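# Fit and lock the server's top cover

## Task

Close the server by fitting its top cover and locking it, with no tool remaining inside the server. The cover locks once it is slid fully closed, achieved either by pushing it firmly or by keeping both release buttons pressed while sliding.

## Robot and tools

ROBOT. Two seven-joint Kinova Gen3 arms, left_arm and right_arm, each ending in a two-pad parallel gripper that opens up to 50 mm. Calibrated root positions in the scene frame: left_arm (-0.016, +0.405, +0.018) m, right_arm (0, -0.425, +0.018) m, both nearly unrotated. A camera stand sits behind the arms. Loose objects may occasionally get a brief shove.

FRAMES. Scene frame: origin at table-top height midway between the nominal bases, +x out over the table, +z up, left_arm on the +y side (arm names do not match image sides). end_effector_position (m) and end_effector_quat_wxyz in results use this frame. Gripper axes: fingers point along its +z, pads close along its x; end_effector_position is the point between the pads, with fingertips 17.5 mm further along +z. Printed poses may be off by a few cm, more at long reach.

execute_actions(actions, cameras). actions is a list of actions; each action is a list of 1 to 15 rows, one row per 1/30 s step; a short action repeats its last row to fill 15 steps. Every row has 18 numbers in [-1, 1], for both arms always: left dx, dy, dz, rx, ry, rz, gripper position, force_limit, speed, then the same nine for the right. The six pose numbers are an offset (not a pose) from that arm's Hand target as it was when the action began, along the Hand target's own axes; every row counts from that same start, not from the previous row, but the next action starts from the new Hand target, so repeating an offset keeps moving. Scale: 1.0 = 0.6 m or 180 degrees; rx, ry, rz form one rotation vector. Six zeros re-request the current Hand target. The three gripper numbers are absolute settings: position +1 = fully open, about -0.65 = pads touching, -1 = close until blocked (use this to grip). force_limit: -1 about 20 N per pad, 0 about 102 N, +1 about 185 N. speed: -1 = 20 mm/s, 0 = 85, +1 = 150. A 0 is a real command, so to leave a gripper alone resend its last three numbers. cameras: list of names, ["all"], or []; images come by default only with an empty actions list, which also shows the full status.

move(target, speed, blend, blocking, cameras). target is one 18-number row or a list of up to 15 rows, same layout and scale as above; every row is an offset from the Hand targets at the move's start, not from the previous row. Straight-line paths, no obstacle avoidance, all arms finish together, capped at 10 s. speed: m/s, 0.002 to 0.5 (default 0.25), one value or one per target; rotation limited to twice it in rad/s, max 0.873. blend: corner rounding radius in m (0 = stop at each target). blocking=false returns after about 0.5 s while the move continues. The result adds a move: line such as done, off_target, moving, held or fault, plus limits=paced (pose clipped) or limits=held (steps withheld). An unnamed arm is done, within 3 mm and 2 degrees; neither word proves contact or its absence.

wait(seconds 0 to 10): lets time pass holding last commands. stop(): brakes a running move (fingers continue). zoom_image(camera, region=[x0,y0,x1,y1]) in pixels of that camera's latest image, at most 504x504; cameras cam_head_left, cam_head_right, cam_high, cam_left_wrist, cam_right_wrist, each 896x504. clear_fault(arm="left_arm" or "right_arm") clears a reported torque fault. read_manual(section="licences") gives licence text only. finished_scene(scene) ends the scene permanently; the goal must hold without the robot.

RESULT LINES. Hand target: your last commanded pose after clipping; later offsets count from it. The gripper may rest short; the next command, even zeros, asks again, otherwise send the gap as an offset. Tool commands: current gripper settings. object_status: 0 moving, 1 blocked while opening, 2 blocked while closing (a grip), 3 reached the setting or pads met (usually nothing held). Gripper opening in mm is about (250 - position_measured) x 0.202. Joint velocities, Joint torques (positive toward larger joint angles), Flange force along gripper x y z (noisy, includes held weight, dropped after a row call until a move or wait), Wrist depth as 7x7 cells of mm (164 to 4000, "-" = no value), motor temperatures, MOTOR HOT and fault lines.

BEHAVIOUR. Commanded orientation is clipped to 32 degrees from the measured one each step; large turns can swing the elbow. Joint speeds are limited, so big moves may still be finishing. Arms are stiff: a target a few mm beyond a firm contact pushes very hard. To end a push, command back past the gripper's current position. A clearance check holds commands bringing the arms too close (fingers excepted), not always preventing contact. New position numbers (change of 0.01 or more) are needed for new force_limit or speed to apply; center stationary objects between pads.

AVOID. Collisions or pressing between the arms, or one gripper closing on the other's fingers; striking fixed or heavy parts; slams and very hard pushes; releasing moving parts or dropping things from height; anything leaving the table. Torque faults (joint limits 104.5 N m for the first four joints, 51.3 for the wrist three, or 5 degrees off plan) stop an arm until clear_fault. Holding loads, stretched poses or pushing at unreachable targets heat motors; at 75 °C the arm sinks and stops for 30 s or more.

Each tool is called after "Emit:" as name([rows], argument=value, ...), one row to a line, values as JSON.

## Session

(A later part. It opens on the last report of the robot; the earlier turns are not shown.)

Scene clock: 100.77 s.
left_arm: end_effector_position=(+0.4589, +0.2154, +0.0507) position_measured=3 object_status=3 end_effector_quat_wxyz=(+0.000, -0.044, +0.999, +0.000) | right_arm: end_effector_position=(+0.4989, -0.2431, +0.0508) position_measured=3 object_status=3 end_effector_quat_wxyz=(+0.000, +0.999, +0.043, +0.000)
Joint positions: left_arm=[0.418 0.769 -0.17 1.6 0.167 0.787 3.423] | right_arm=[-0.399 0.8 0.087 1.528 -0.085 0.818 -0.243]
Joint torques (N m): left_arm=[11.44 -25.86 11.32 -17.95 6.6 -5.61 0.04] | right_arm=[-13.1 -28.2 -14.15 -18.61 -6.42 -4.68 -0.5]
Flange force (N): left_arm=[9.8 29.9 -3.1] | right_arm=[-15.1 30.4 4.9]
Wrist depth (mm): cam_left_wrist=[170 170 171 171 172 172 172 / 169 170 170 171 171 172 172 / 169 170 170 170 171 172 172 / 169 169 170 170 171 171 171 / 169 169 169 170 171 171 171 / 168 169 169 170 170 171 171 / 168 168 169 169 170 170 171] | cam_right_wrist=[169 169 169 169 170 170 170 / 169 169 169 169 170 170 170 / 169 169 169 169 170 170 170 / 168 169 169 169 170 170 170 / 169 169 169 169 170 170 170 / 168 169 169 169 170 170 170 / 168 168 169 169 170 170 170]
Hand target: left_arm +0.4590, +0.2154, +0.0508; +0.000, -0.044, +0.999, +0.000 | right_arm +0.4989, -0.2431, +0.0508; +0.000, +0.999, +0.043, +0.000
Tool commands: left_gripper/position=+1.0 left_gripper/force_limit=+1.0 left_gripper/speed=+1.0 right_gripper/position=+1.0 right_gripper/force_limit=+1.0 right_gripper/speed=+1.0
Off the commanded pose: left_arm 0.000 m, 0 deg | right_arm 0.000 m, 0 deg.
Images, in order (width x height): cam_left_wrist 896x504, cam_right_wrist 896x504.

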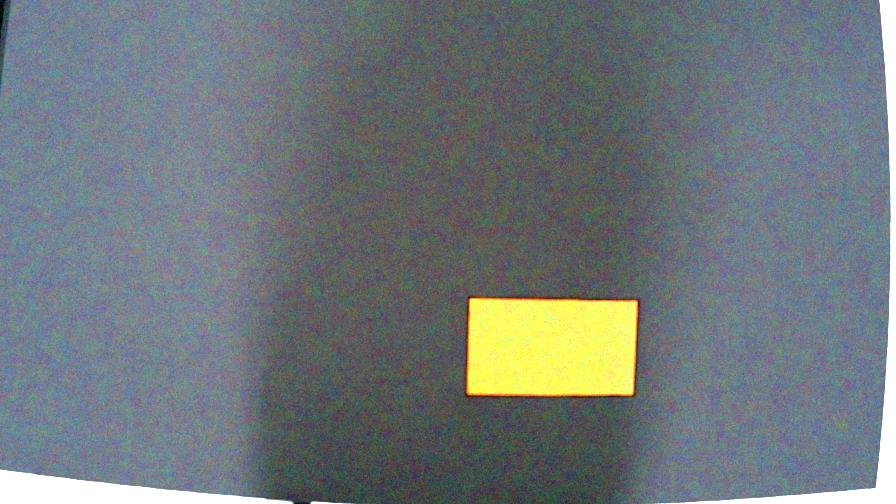

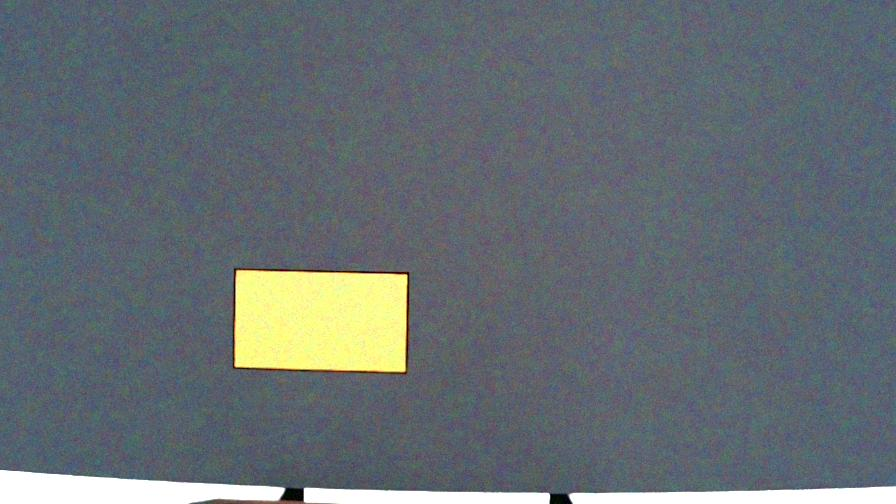

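Emit:
move([
  [0,0.00833,0,0,0,0,1,1,1,0,0.00833,0,0,0,0,1,1,1],
  [0,0.02,-0.0653,0,0,0,1,1,1,0,0.02,-0.0653,0,0,0,1,1,1],
  [0.03358,-0.02232,-0.0653,0,0,0.50017,1,1,1,-0.0304,-0.02312,-0.0653,0,0,-0.50017,1,1,1],
  [0.03358,-0.02232,-0.03533,0,0,0.50017,1,1,1,-0.0304,-0.02312,-0.03533,0,0,-0.50017,1,1,1],
], speed=[0.04,0.2,0.45,0.15], blend=[0.003,0.02,0.01,0], cameras=["cam_left_wrist","cam_right_wrist","cam_high","cam_head_left"])

Scene clock: 106.23 s.
left_arm: end_effector_position=(+0.4401, +0.2003, +0.0720) position_measured=3 object_status=3 end_effector_quat_wxyz=(+0.000, +0.676, +0.737, +0.000) | right_arm: end_effector_position=(+0.4796, -0.2308, +0.0720) position_measured=3 object_status=3 end_effector_quat_wxyz=(+0.000, +0.676, +0.737, +0.000)
Joint positions: left_arm=[0.21 0.721 0.231 1.64 -0.212 0.805 2.208] | right_arm=[-0.196 0.759 -0.312 1.557 0.281 0.871 1]
Joint torques (N m): left_arm=[0.46 -20.29 1.25 -6.69 0.05 -0.13 -0.29] | right_arm=[0.27 -22.46 -2.21 -9.05 0.23 0.42 -0.21]
Flange force (N): left_arm=[0.2 0.1 -1.5] | right_arm=[-1.8 -6.2 4.8]
Wrist depth (mm): cam_left_wrist=[239 239 240 241 241 241 242 / 238 239 239 240 240 241 242 / 192 192 238 239 240 241 241 / 191 192 192 193 239 240 240 / 191 192 192 193 239 240 240 / 191 191 192 192 239 238 239 / 190 191 192 192 238 239 239] | cam_right_wrist=[236 237 237 238 239 239 239 / 236 237 237 238 239 239 239 / 236 237 237 192 192 192 193 / 236 237 237 191 192 192 193 / 236 237 237 191 192 192 193 / 236 237 237 191 192 192 193 / 236 236 237 191 192 192 193]
Hand target: left_arm +0.4401, +0.2003, +0.0719; +0.000, +0.676, +0.737, +0.000 | right_arm +0.4796, -0.2308, +0.0720; +0.000, +0.676, +0.737, +0.000
Off the commanded pose: left_arm 0.000 m, 0 deg | right_arm 0.000 m, 0 deg.
move: done; blend cut to 0.0025 m at target 1, 0.0199 m at target 2, 0.009 m at target 3
Images, in order (width x height): cam_head_left 896x504, cam_high 896x504, cam_left_wrist 896x504, cam_right_wrist 896x504.

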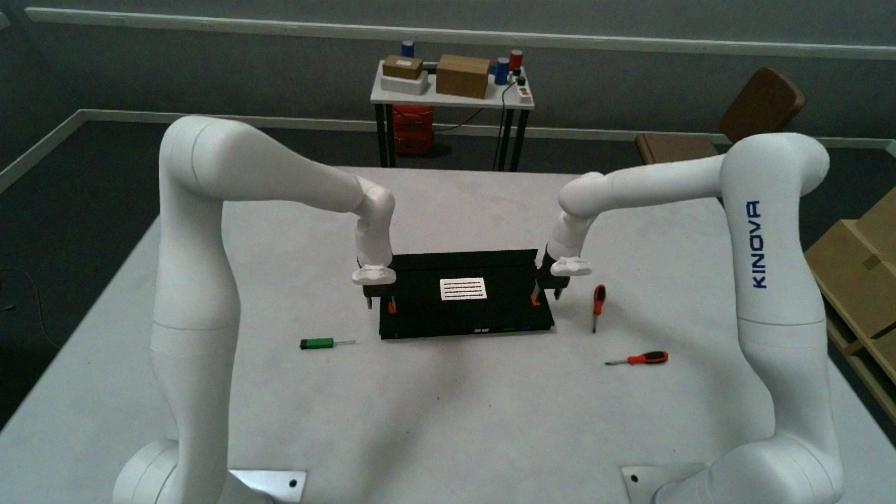

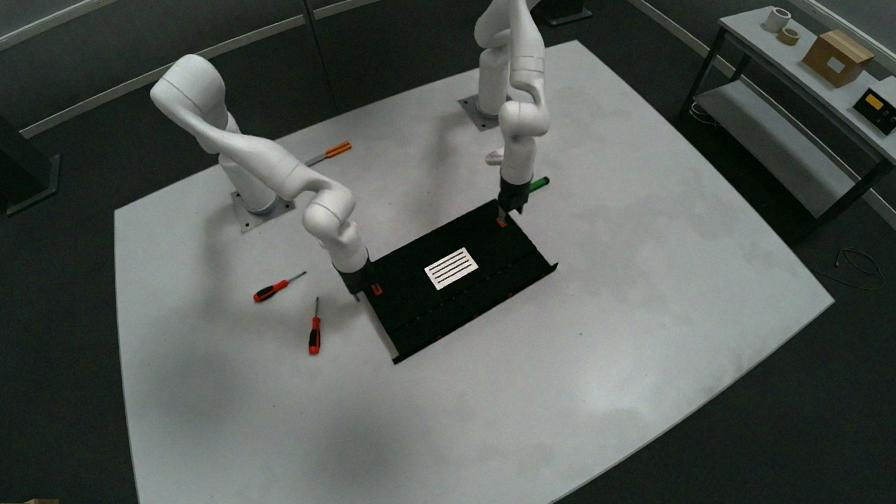

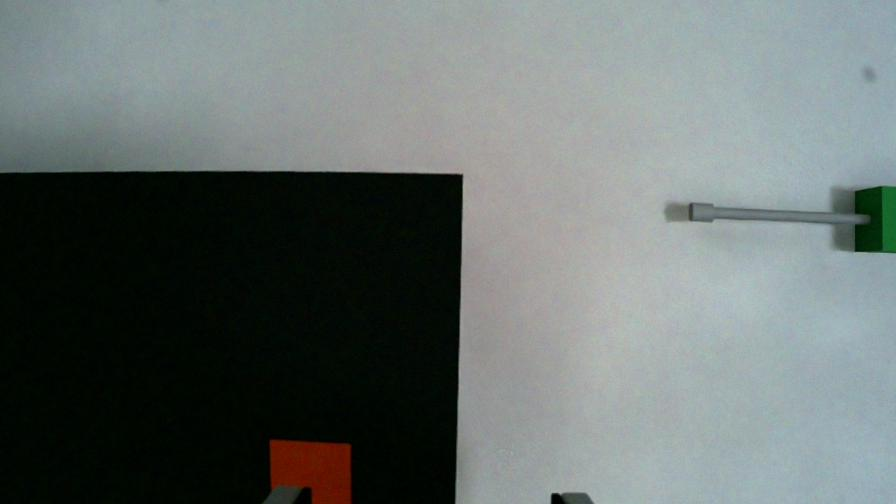

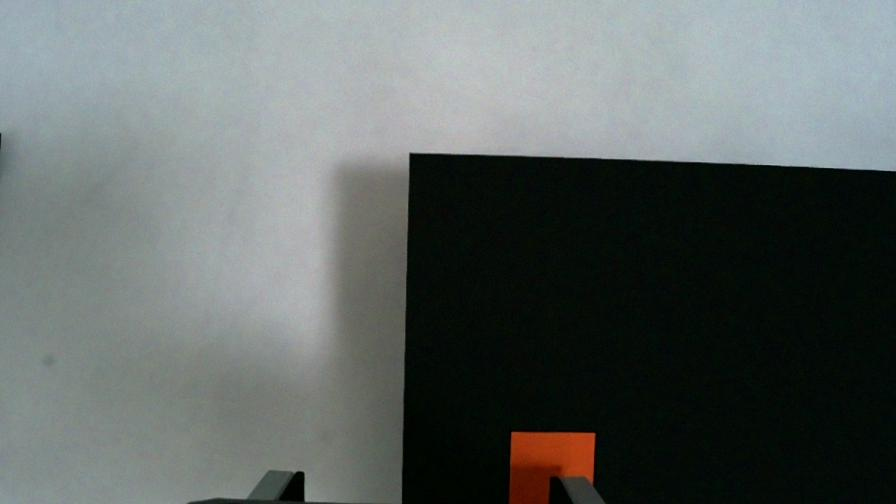

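Emit:
move([
  [0.00417,0,0.00833,0,0,0,1,1,1,-0.00383,0,0.00833,0,0,0,1,1,1],
  [0.00417,0,0.02083,0,0,0,1,1,1,-0.00383,0,0.02,0,0,0,1,1,1],
], speed=[0.05,0.02], blend=[0.001,0])

Scene clock: 107.87 s.
left_arm: end_effector_position=(+0.4398, +0.2028, +0.0595) position_measured=3 object_status=3 end_effector_quat_wxyz=(+0.000, +0.676, +0.737, +0.000) | right_arm: end_effector_position=(+0.4798, -0.2332, +0.0600) position_measured=3 object_status=3 end_effector_quat_wxyz=(+0.000, +0.676, +0.737, +0.000)
Joint positions: left_arm=[0.209 0.74 0.225 1.653 -0.218 0.773 2.209] | right_arm=[-0.194 0.776 -0.307 1.568 0.288 0.842 0.998]
Joint torques (N m): left_arm=[0.75 -15.72 0.73 -5.26 -0.01 -0.69 -0.25] | right_arm=[0.17 -17.83 -1.67 -7.32 0.47 0.1 -0.23]
Flange force (N): left_arm=[1.8 -1.3 -11.9] | right_arm=[-2.4 -7.6 -5.1]
Wrist depth (mm): cam_left_wrist=[227 227 228 229 228 229 230 / 227 226 227 228 228 229 229 / 226 180 181 227 228 228 229 / 180 180 180 181 227 228 228 / 179 179 180 226 227 227 228 / 179 179 179 226 226 227 227 / 178 179 179 226 226 227 227] | cam_right_wrist=[224 225 226 226 227 227 228 / 225 225 225 226 227 227 228 / 224 225 225 180 180 181 181 / 224 225 225 180 180 181 181 / 224 225 225 180 180 180 181 / 224 225 225 180 180 181 181 / 224 225 225 179 182 180 181]
Hand target: left_arm +0.4398, +0.2028, +0.0594; +0.000, +0.676, +0.737, +0.000 | right_arm +0.4798, -0.2332, +0.0600; +0.000, +0.676, +0.737, +0.000
Off the commanded pose: left_arm 0.000 m, 0 deg | right_arm 0.000 m, 0 deg.
move: done

Emit:
move(target=[0,0.00833,0,0,0,0,1,1,1,0,0.00833,0,0,0,0,1,1,1], speed=0.02)

Scene clock: 108.83 s.
left_arm: end_effector_position=(+0.4448, +0.2033, +0.0594) position_measured=3 object_status=3 end_effector_quat_wxyz=(+0.000, +0.676, +0.737, +0.000) | right_arm: end_effector_position=(+0.4848, -0.2327, +0.0600) position_measured=3 object_status=3 end_effector_quat_wxyz=(+0.000, +0.676, +0.737, +0.000)
Joint positions: left_arm=[0.205 0.747 0.226 1.637 -0.218 0.782 2.203] | right_arm=[-0.193 0.785 -0.307 1.549 0.288 0.853 1.003]
Joint torques (N m): left_arm=[-0.75 -16.84 -0.69 -7.95 -0.71 -2.24 -0.11] | right_arm=[1.16 -18.73 -0.68 -8.34 1.01 -0.55 -0.31]
Flange force (N): left_arm=[1.6 -6.5 -12.8] | right_arm=[-1.0 -8.8 -5.3]
Wrist depth (mm): cam_left_wrist=[227 227 227 228 229 229 229 / 226 226 227 228 227 228 229 / 180 180 180 227 228 228 229 / 179 180 180 180 227 228 228 / 179 179 180 180 227 227 227 / 179 179 179 226 227 227 227 / 178 178 182 225 226 226 227] | cam_right_wrist=[224 225 226 226 226 227 228 / 224 225 225 226 227 227 228 / 224 225 225 179 180 181 181 / 224 224 225 179 180 181 181 / 224 225 225 180 180 180 181 / 224 225 225 179 180 180 181 / 224 224 225 179 182 181 181]
Hand target: left_arm +0.4448, +0.2032, +0.0594; +0.000, +0.676, +0.737, +0.000 | right_arm +0.4848, -0.2327, +0.0600; +0.000, +0.676, +0.737, +0.000
Off the commanded pose: left_arm 0.000 m, 0 deg | right_arm 0.000 m, 0 deg.
move: done

Emit:
move(target=[0,0.005,0,0,0,0,1,1,1,0,0.005,0,0,0,0,1,1,1], speed=0.02)

Scene clock: 109.60 s.
left_arm: end_effector_position=(+0.4478, +0.2035, +0.0595) position_measured=3 object_status=3 end_effector_quat_wxyz=(+0.000, +0.676, +0.737, +0.000) | right_arm: end_effector_position=(+0.4877, -0.2325, +0.0600) position_measured=3 object_status=3 end_effector_quat_wxyz=(+0.000, +0.676, +0.737, +0.000)
Joint positions: left_arm=[0.203 0.752 0.226 1.627 -0.218 0.787 2.2] | right_arm=[-0.192 0.79 -0.307 1.538 0.288 0.859 1.007]
Joint torques (N m): left_arm=[-0.72 -16.74 -0.62 -8.34 -0.7 -2.33 -0.15] | right_arm=[0.92 -18.32 -0.87 -8.32 0.88 -0.51 -0.37]
Flange force (N): left_arm=[2.3 -8.0 -13.0] | right_arm=[-1.7 -9.5 -5.9]
Wrist depth (mm): cam_left_wrist=[227 227 228 228 228 229 229 / 226 227 227 227 228 228 229 / 180 180 181 227 227 228 229 / 179 179 180 181 227 227 228 / 179 179 180 180 226 227 227 / 178 179 179 226 226 227 227 / 178 179 182 225 226 226 226] | cam_right_wrist=[224 225 226 226 227 227 227 / 225 225 225 226 227 227 228 / 224 225 225 180 180 180 181 / 224 225 225 180 180 180 181 / 224 224 225 180 180 180 181 / 224 225 225 179 180 180 181 / 224 225 225 179 182 180 181]
Hand target: left_arm +0.4478, +0.2035, +0.0594; +0.000, +0.676, +0.737, +0.000 | right_arm +0.4878, -0.2325, +0.0600; +0.000, +0.676, +0.737, +0.000
Off the commanded pose: left_arm 0.000 m, 0 deg | right_arm 0.000 m, 0 deg.
move: done

Emit:
move(target=[0,0.005,0,0,0,0,1,1,1,0,0.005,0,0,0,0,1,1,1], speed=0.02)

Scene clock: 110.40 s.
left_arm: end_effector_position=(+0.4507, +0.2038, +0.0594) position_measured=3 object_status=3 end_effector_quat_wxyz=(+0.000, +0.676, +0.737, +0.000) | right_arm: end_effector_position=(+0.4907, -0.2322, +0.0600) position_measured=3 object_status=3 end_effector_quat_wxyz=(+0.000, +0.676, +0.737, +0.000)
Joint positions: left_arm=[0.201 0.756 0.227 1.617 -0.218 0.793 2.197] | right_arm=[-0.191 0.795 -0.307 1.527 0.287 0.865 1.01]
Joint torques (N m): left_arm=[-1.25 -16.44 -1.26 -9.57 -1.02 -3.12 -0.1] | right_arm=[1.59 -18.61 0.01 -9.95 1.43 -1.48 -0.39]
Flange force (N): left_arm=[3.0 -11.4 -14.9] | right_arm=[-1.6 -13.4 -7.2]
Wrist depth (mm): cam_left_wrist=[226 227 227 228 229 229 229 / 226 227 227 227 228 229 229 / 180 180 180 227 227 228 229 / 179 180 180 180 227 227 228 / 179 179 180 180 227 227 227 / 178 179 179 226 227 227 227 / 178 178 181 225 226 226 227] | cam_right_wrist=[225 225 225 226 227 227 228 / 224 225 226 226 226 227 228 / 224 225 225 180 180 180 181 / 224 224 225 179 180 180 181 / 224 225 225 180 180 180 181 / 224 225 225 179 180 180 181 / 224 224 225 179 182 180 181]
Hand target: left_arm +0.4508, +0.2038, +0.0594; +0.000, +0.676, +0.737, +0.000 | right_arm +0.4907, -0.2322, +0.0600; +0.000, +0.676, +0.737, +0.000
Off the commanded pose: left_arm 0.000 m, 0 deg | right_arm 0.000 m, 0 deg.
move: done

Emit:
move(target=[0,0.0025,0,0,0,0,1,1,1,0,0.0025,0,0,0,0,1,1,1], speed=0.02, cameras=["cam_left_wrist","cam_right_wrist","cam_high","cam_head_left"])

Emit:
zoom_image(camera="cam_high", region=[355, 220, 565, 370])

Emit:
zoom_image(camera="cam_head_left", region=[370, 235, 560, 345])

Scene clock: 111.23 s.
left_arm: end_effector_position=(+0.4523, +0.2039, +0.0594) position_measured=3 object_status=3 end_effector_quat_wxyz=(+0.000, +0.676, +0.737, +0.000) | right_arm: end_effector_position=(+0.4922, -0.2321, +0.0600) position_measured=3 object_status=3 end_effector_quat_wxyz=(+0.000, +0.676, +0.737, +0.000)
Joint positions: left_arm=[0.2 0.759 0.227 1.612 -0.218 0.796 2.195] | right_arm=[-0.191 0.797 -0.307 1.521 0.287 0.869 1.012]
Joint torques (N m): left_arm=[-2.85 -18.57 -2.69 -12.02 -1.71 -4.06 0.13] | right_arm=[0.3 -20.09 -1.79 -10.68 0.77 -1.75 -0.41]
Flange force (N): left_arm=[2.2 -15.4 -12.6] | right_arm=[-4.0 -12.9 -4.2]
Wrist depth (mm): cam_left_wrist=[226 227 227 228 228 229 229 / 226 226 227 227 228 228 229 / 180 180 180 227 227 228 229 / 179 179 180 180 227 227 228 / 179 179 180 226 227 227 227 / 178 179 179 226 226 226 227 / 178 178 181 225 226 226 226] | cam_right_wrist=[224 225 225 226 227 227 228 / 224 225 225 226 226 227 227 / 224 225 225 180 180 180 180 / 224 224 225 179 180 180 181 / 224 225 225 179 180 180 181 / 224 225 225 179 180 180 180 / 224 224 225 179 182 180 180]
Hand target: left_arm +0.4523, +0.2039, +0.0594; +0.000, +0.676, +0.737, +0.000 | right_arm +0.4922, -0.2321, +0.0600; +0.000, +0.676, +0.737, +0.000
Off the commanded pose: left_arm 0.000 m, 0 deg | right_arm 0.000 m, 0 deg.
move: done
Images, in order (width x height): cam_head_left 896x504, cam_high 896x504, cam_left_wrist 896x504, cam_right_wrist 896x504.

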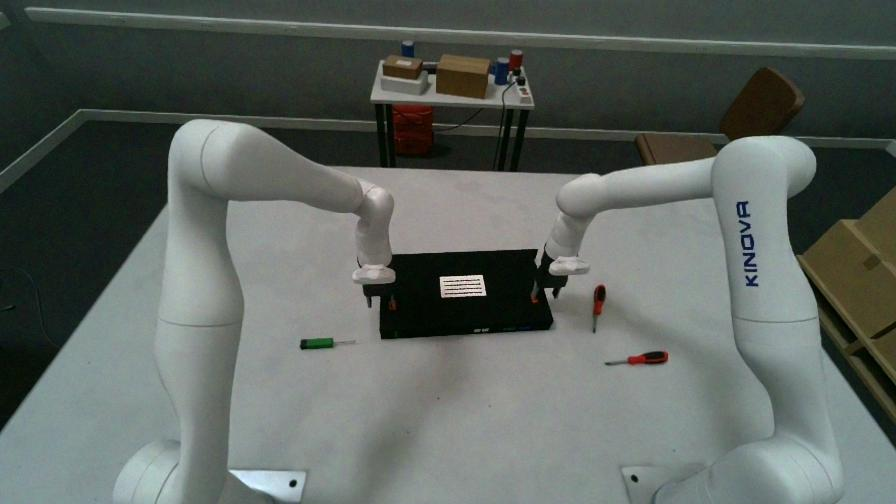

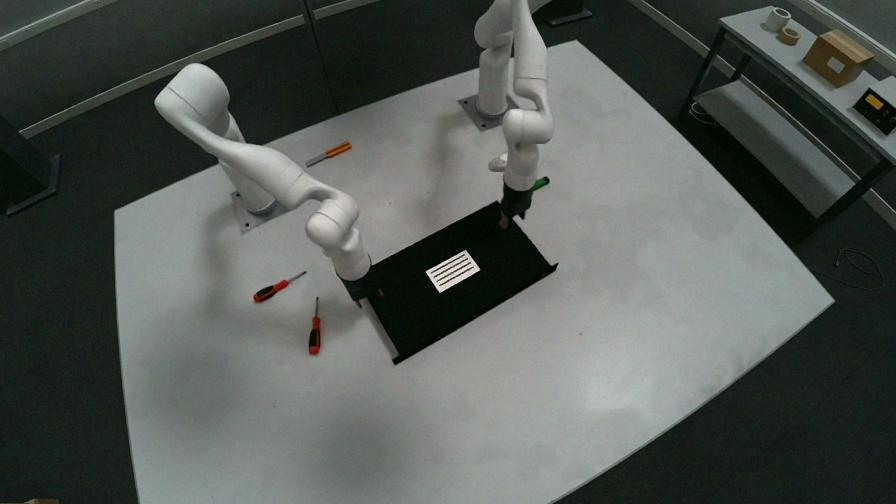

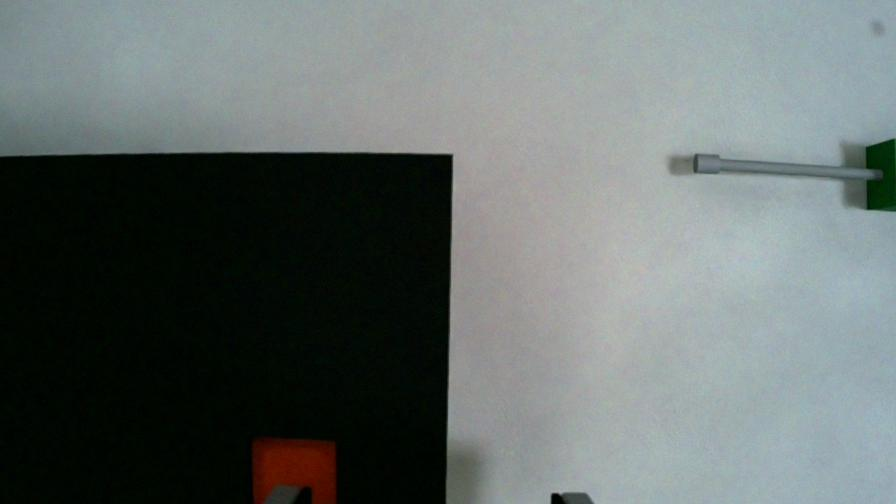

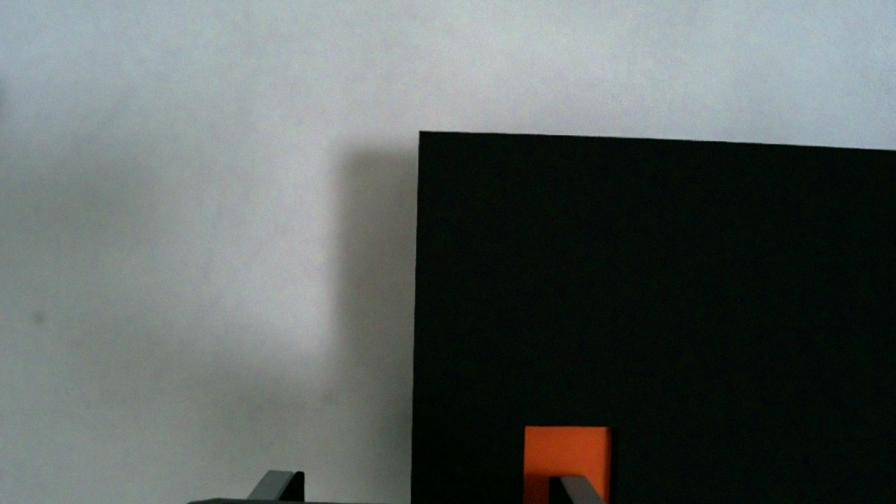

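Scaled by 2.400 from the camera's 896x504 image, which has a finer 1280x720 frame.

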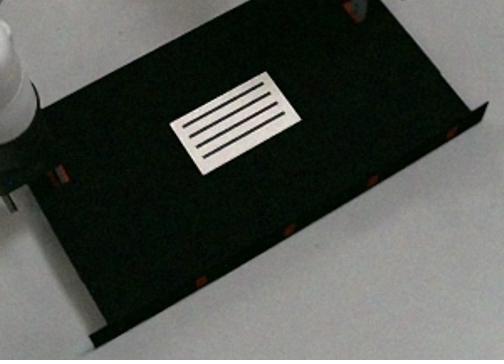

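Scaled by 2.653 from the camera's 896x504 image, which has a finer 1280x720 frame.

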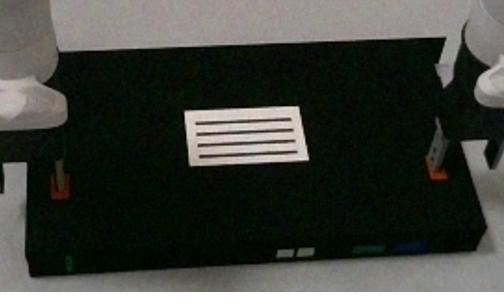

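Emit:
move(target=[0,0.00167,0,0,0,0,1,1,1,0,0.00167,0,0,0,0,1,1,1], speed=0.02)

Scene clock: 112.07 s.
left_arm: end_effector_position=(+0.4533, +0.2040, +0.0595) position_measured=3 object_status=3 end_effector_quat_wxyz=(+0.000, +0.676, +0.737, +0.000) | right_arm: end_effector_position=(+0.4932, -0.2320, +0.0600) position_measured=3 object_status=3 end_effector_quat_wxyz=(+0.000, +0.676, +0.737, +0.000)
Joint positions: left_arm=[0.199 0.76 0.227 1.608 -0.219 0.798 2.194] | right_arm=[-0.191 0.799 -0.307 1.517 0.287 0.871 1.013]
Joint torques (N m): left_arm=[-3.37 -18.25 -3.34 -12.81 -2.01 -4.6 0.17] | right_arm=[1.91 -19.31 0.28 -13.13 1.87 -3.39 -0.59]
Flange force (N): left_arm=[2.4 -17.8 -14.3] | right_arm=[-3.4 -20.4 -8.7]
Wrist depth (mm): cam_left_wrist=[227 227 228 228 229 229 229 / 226 227 227 227 228 228 229 / 179 180 180 227 227 228 228 / 179 179 180 180 227 227 228 / 179 179 179 226 227 227 227 / 178 179 179 225 226 227 227 / 178 178 181 225 225 226 227] | cam_right_wrist=[224 225 225 226 227 227 228 / 224 225 225 226 227 227 228 / 224 225 225 179 180 181 181 / 224 225 225 179 180 180 181 / 224 224 225 179 180 180 181 / 224 224 225 179 180 180 180 / 224 224 225 179 182 180 180]
Hand target: left_arm +0.4533, +0.2040, +0.0595; +0.000, +0.676, +0.737, +0.000 | right_arm +0.4932, -0.2320, +0.0600; +0.000, +0.676, +0.737, +0.000
Off the commanded pose: left_arm 0.000 m, 0 deg | right_arm 0.000 m, 0 deg.
move: done

Emit:
move(target=[0,0.00167,0,0,0,0,1,1,1,0,0.00167,0,0,0,0,1,1,1], speed=0.02, cameras=["cam_left_wrist","cam_right_wrist","cam_high","cam_head_left"])

Emit:
zoom_image(camera="cam_high", region=[360, 210, 600, 400])

Emit:
zoom_image(camera="cam_head_left", region=[370, 215, 550, 320])

Scene clock: 116.40 s.
left_arm: end_effector_position=(+0.4543, +0.2041, +0.0595) position_measured=3 object_status=3 end_effector_quat_wxyz=(+0.000, +0.676, +0.737, +0.000) | right_arm: end_effector_position=(+0.4943, -0.2319, +0.0600) position_measured=3 object_status=3 end_effector_quat_wxyz=(+0.000, +0.676, +0.737, +0.000)
Joint positions: left_arm=[0.198 0.762 0.227 1.605 -0.219 0.8 2.193] | right_arm=[-0.19 0.801 -0.307 1.513 0.287 0.873 1.014]
Joint torques (N m): left_arm=[-2.01 -18.93 -1.68 -11.36 -1.3 -3.58 0.06] | right_arm=[1.22 -20.16 -0.65 -12.04 1.38 -2.61 -0.48]
Flange force (N): left_arm=[2.6 -13.2 -11.0] | right_arm=[-3.4 -16.4 -5.9]
Wrist depth (mm): cam_left_wrist=[226 227 227 228 228 229 229 / 226 227 227 228 228 229 229 / 180 180 180 227 227 228 229 / 179 180 180 180 227 227 228 / 179 179 180 180 226 227 227 / 178 178 179 226 226 226 227 / 178 178 183 225 225 226 227] | cam_right_wrist=[225 225 226 226 227 227 228 / 224 225 226 226 226 227 227 / 224 225 226 180 180 180 181 / 224 225 225 179 180 180 181 / 224 225 225 179 180 180 181 / 224 225 225 179 180 180 181 / 224 224 225 179 182 180 181]
Hand target: left_arm +0.4543, +0.2041, +0.0594; +0.000, +0.676, +0.737, +0.000 | right_arm +0.4942, -0.2319, +0.0600; +0.000, +0.676, +0.737, +0.000
Off the commanded pose: left_arm 0.000 m, 0 deg | right_arm 0.000 m, 0 deg.
move: done
Images, in order (width x height): cam_head_left 896x504, cam_high 896x504, cam_left_wrist 896x504, cam_right_wrist 896x504.

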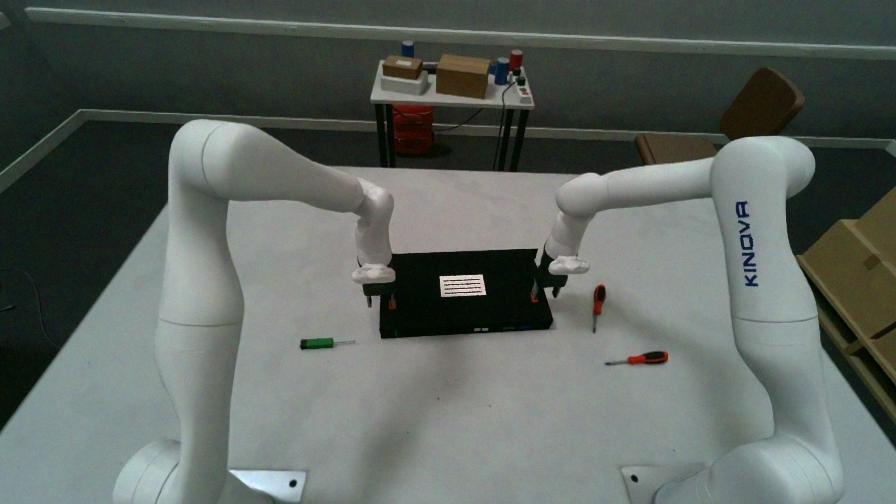

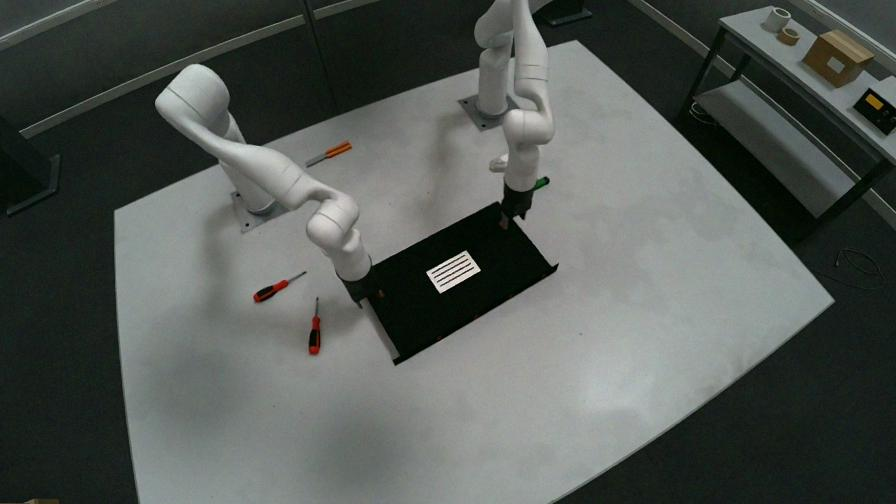

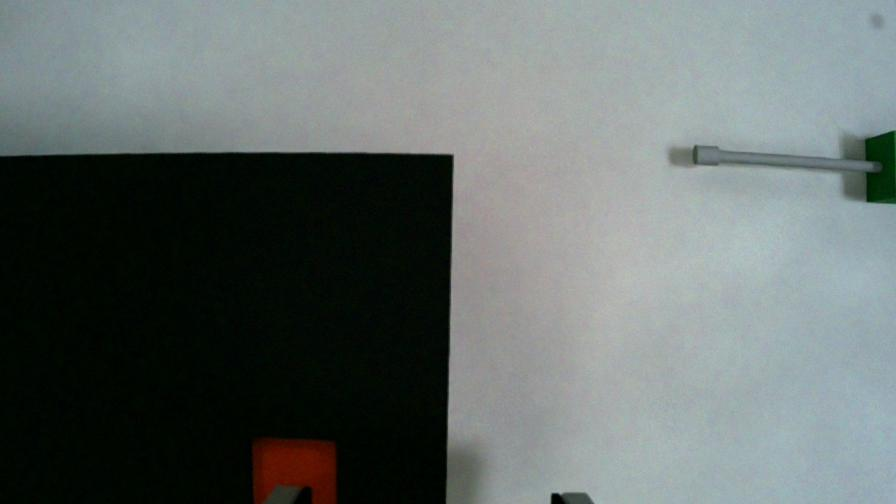

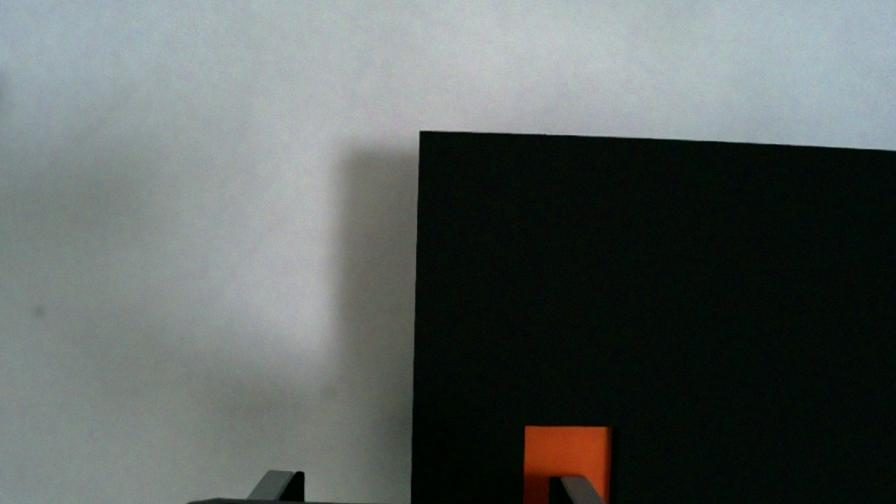

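Scaled by 2.100 from the camera's 896x504 image, which has a finer 1280x720 frame.

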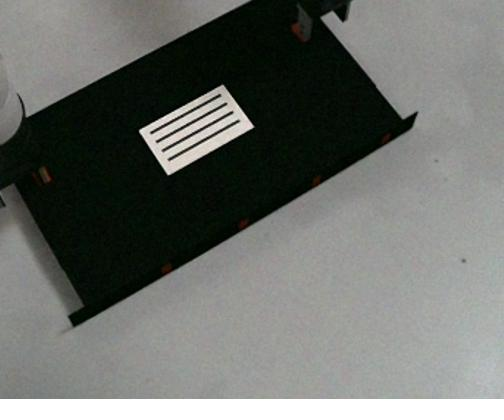

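Scaled by 2.800 from the camera's 896x504 image, which has a finer 1280x720 frame.

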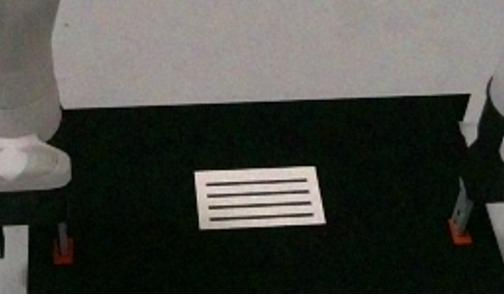

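Emit:
move([
  [0,-0.00125,0,0,0,0,1,1,1,0,-0.00125,0,0,0,0,1,1,1],
  [0,-0.00125,-0.02,0,0,0,1,1,1,0,-0.00125,-0.02,0,0,0,1,1,1],
  [0.1,-0.00125,-0.1,0,0,0,1,1,1,-0.1,-0.00125,-0.1,0,0,0,1,1,1],
], speed=[0.02,0.05,0.25], blend=[0,0.005,0], cameras=["all"])

Emit:
zoom_image(camera="cam_high", region=[360, 190, 580, 370])

Emit:
zoom_image(camera="cam_head_left", region=[370, 240, 560, 345])

Emit:
zoom_image(camera="cam_head_right", region=[370, 240, 560, 345])

Scene clock: 118.47 s.
left_arm: end_effector_position=(+0.4483, +0.2637, +0.1194) position_measured=3 object_status=3 end_effector_quat_wxyz=(+0.000, +0.676, +0.737, +0.000) | right_arm: end_effector_position=(+0.4987, -0.2916, +0.1200) position_measured=3 object_status=3 end_effector_quat_wxyz=(+0.000, +0.676, +0.737, +0.000)
Joint positions: left_arm=[0.065 0.62 0.252 1.651 -0.187 0.894 2.064] | right_arm=[-0.062 0.686 -0.33 1.516 0.25 0.982 1.147]
Joint torques (N m): left_arm=[0.72 -18.96 1.13 -7.39 0.01 -0.23 -0.33] | right_arm=[0.49 -22.19 -2.18 -9.67 0.37 0.21 -0.39]
Flange force (N): left_arm=[0.9 -0.5 -2.0] | right_arm=[-0.8 -4.9 4.9]
Wrist depth (mm): cam_left_wrist=[286 287 288 288 289 290 290 / 285 286 286 287 288 289 290 / 285 285 286 287 288 270 289 / 239 239 286 286 287 288 289 / 238 239 285 286 287 287 288 / 237 238 284 286 286 287 286 / 237 237 284 284 285 285 286] | cam_right_wrist=[284 284 285 286 286 287 288 / 283 284 285 286 286 288 288 / 284 284 285 285 287 241 287 / 284 284 285 285 286 240 241 / 283 284 285 285 286 240 241 / 283 284 285 285 285 240 241 / 258 284 284 285 286 240 241]
Hand target: left_arm +0.4483, +0.2638, +0.1195; +0.000, +0.676, +0.737, +0.000 | right_arm +0.4987, -0.2917, +0.1200; +0.000, +0.676, +0.737, +0.000
Off the commanded pose: left_arm 0.000 m, 0 deg | right_arm 0.000 m, 0 deg.
move: done

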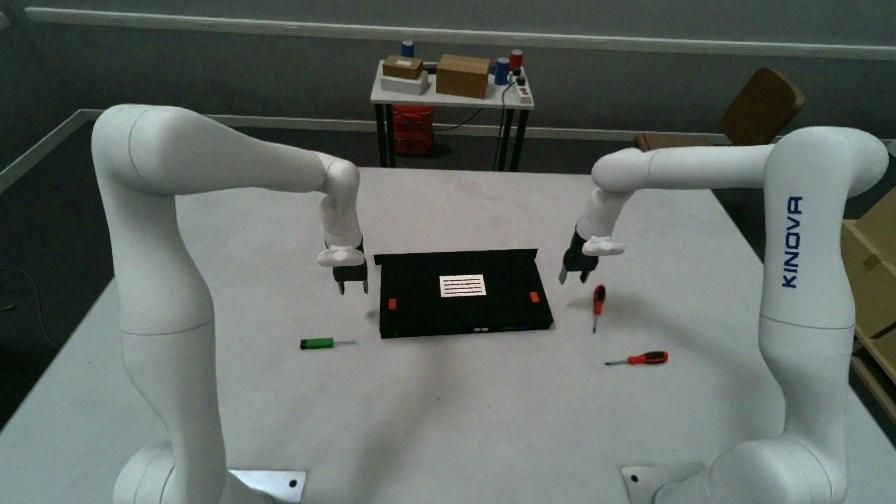

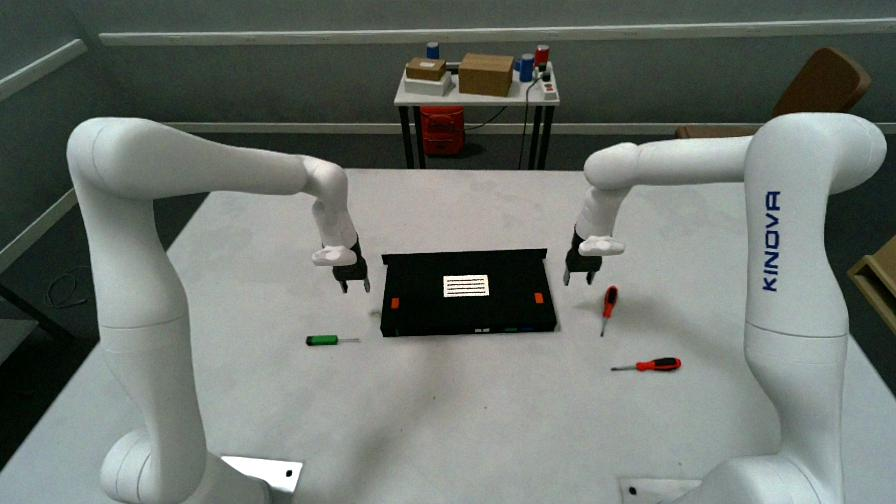

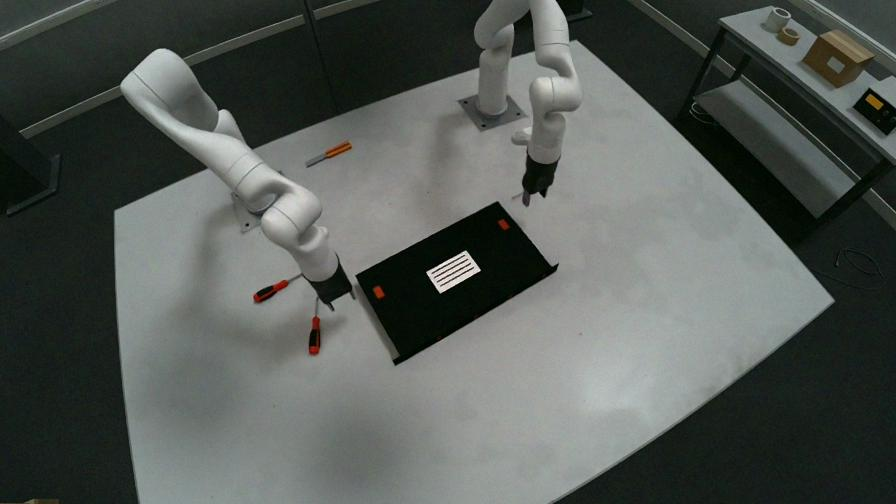

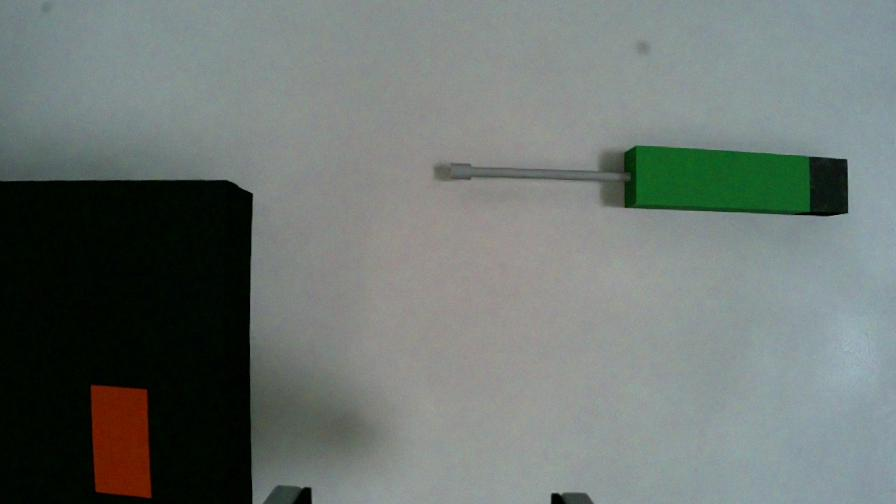

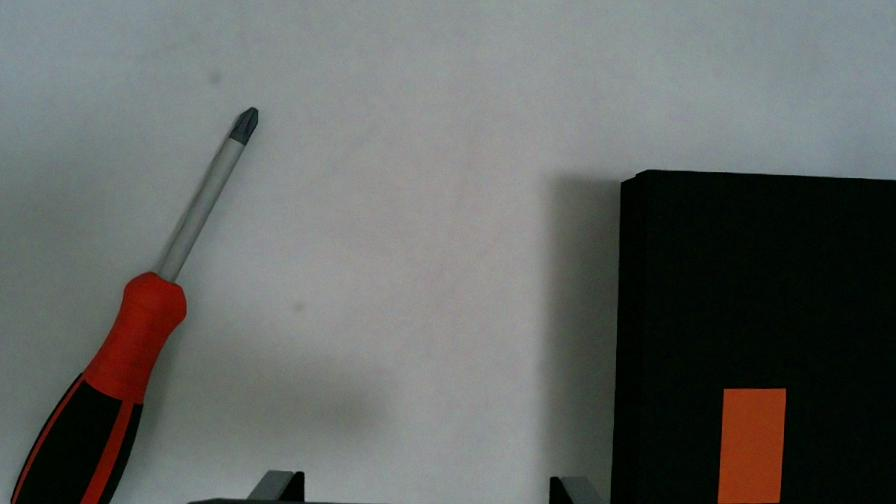

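Scaled by 2.291 from the camera's 896x504 image, which has a finer 1280x720 frame.

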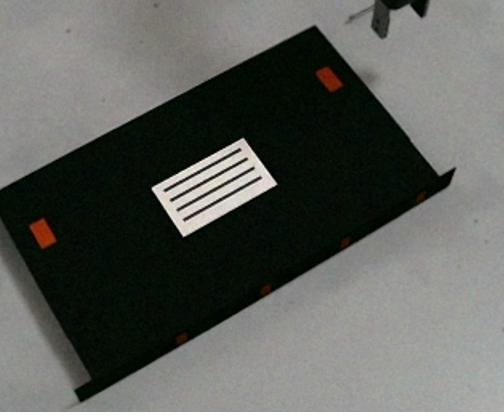

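Scaled by 2.653 from the camera's 896x504 image, which has a finer 1280x720 frame.

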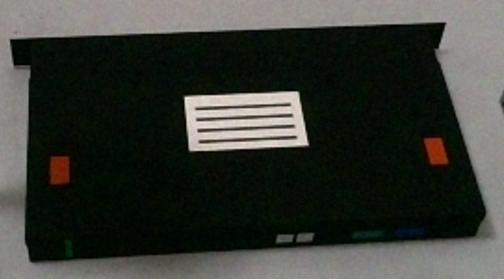

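Scaled by 2.653 from the camera's 896x504 image, which has a finer 1280x720 frame.

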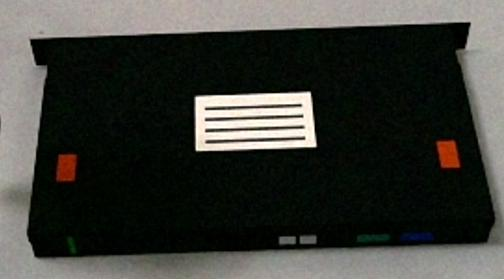

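Emit:
move(target=[-0.2395,0.28405,0.02417,0,0,0,1,1,1,0,0,0,0,0,0,1,1,1], speed=0.35, cameras=["cam_left_wrist"])

Emit:
zoom_image(camera="cam_left_wrist", region=[300, 150, 700, 350])

Scene clock: 121.60 s.
left_arm: end_effector_position=(+0.6305, +0.1354, +0.1050) position_measured=3 object_status=3 end_effector_quat_wxyz=(+0.000, +0.676, +0.737, +0.000) | right_arm: end_effector_position=(+0.4987, -0.2917, +0.1200) position_measured=3 object_status=3 end_effector_quat_wxyz=(+0.000, +0.676, +0.737, +0.000)
Joint positions: left_arm=[0.286 1.176 0.257 0.51 -0.238 1.47 2.087] | right_arm=[-0.062 0.686 -0.33 1.516 0.25 0.982 1.147]
Joint torques (N m): left_arm=[0.54 -28.43 0.94 -9.41 0.08 -0.15 -0.27] | right_arm=[0.29 -22.01 -2.14 -9.64 0.33 0.36 -0.21]
Flange force (N): left_arm=no reading | right_arm=[-0.9 -5.5 5.0]
Wrist depth (mm): cam_left_wrist=[225 225 225 226 227 228 275 / 224 225 225 226 226 226 275 / 224 224 225 225 225 226 273 / 223 223 225 225 225 225 273 / 222 223 224 224 225 225 272 / 222 223 223 224 224 225 272 / 267 223 223 223 224 225 271] | cam_right_wrist=[284 285 286 286 287 287 288 / 284 285 285 286 287 287 288 / 284 284 285 286 287 241 288 / 283 284 285 286 286 240 241 / 283 284 285 285 286 240 241 / 283 284 285 286 286 240 241 / 258 284 284 285 286 240 241]
Hand target: left_arm +0.6306, +0.1354, +0.1050; +0.000, +0.676, +0.737, +0.000 | right_arm +0.4987, -0.2917, +0.1200; +0.000, +0.676, +0.737, +0.000
Off the commanded pose: left_arm 0.000 m, 0 deg | right_arm 0.000 m, 0 deg.
move: done
Images, in order (width x height): cam_left_wrist 896x504.

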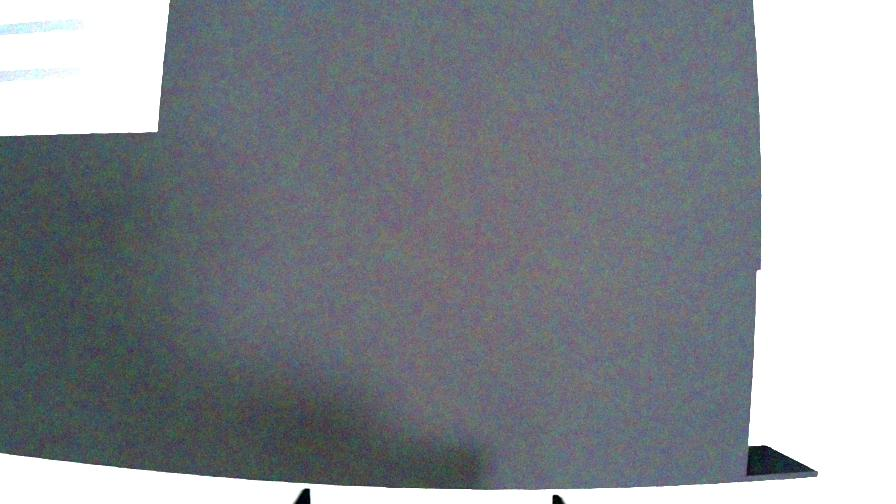

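Scaled by 1.260 from the camera's 896x504 image, which has a finer 1280x720 frame.

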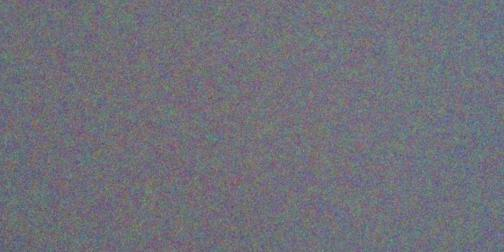

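Emit:
zoom_image(camera="cam_left_wrist", region=[690, 230, 790, 310])

Emit:
zoom_image(camera="cam_left_wrist", region=[400, 240, 500, 300])

Scaled by 5.040 from the camera's 896x504 image, which has a finer 1280x720 frame.

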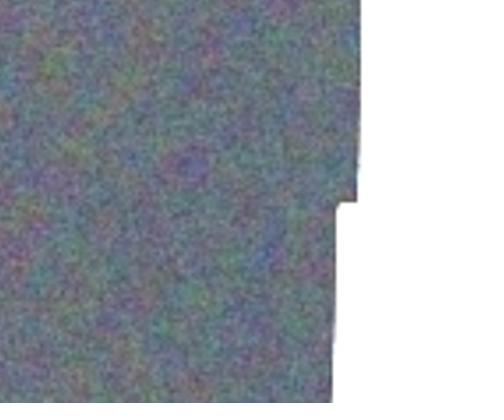

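Scaled by 5.040 from the camera's 896x504 image, which has a finer 1280x720 frame.

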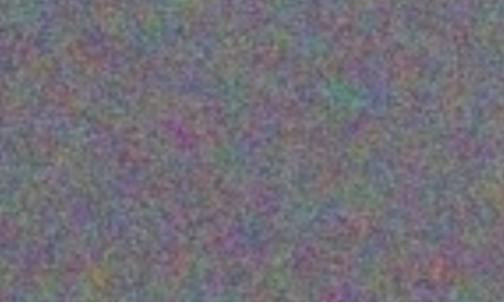

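Emit:
finished_scene(scene=2)

The scene is finished: the task was done.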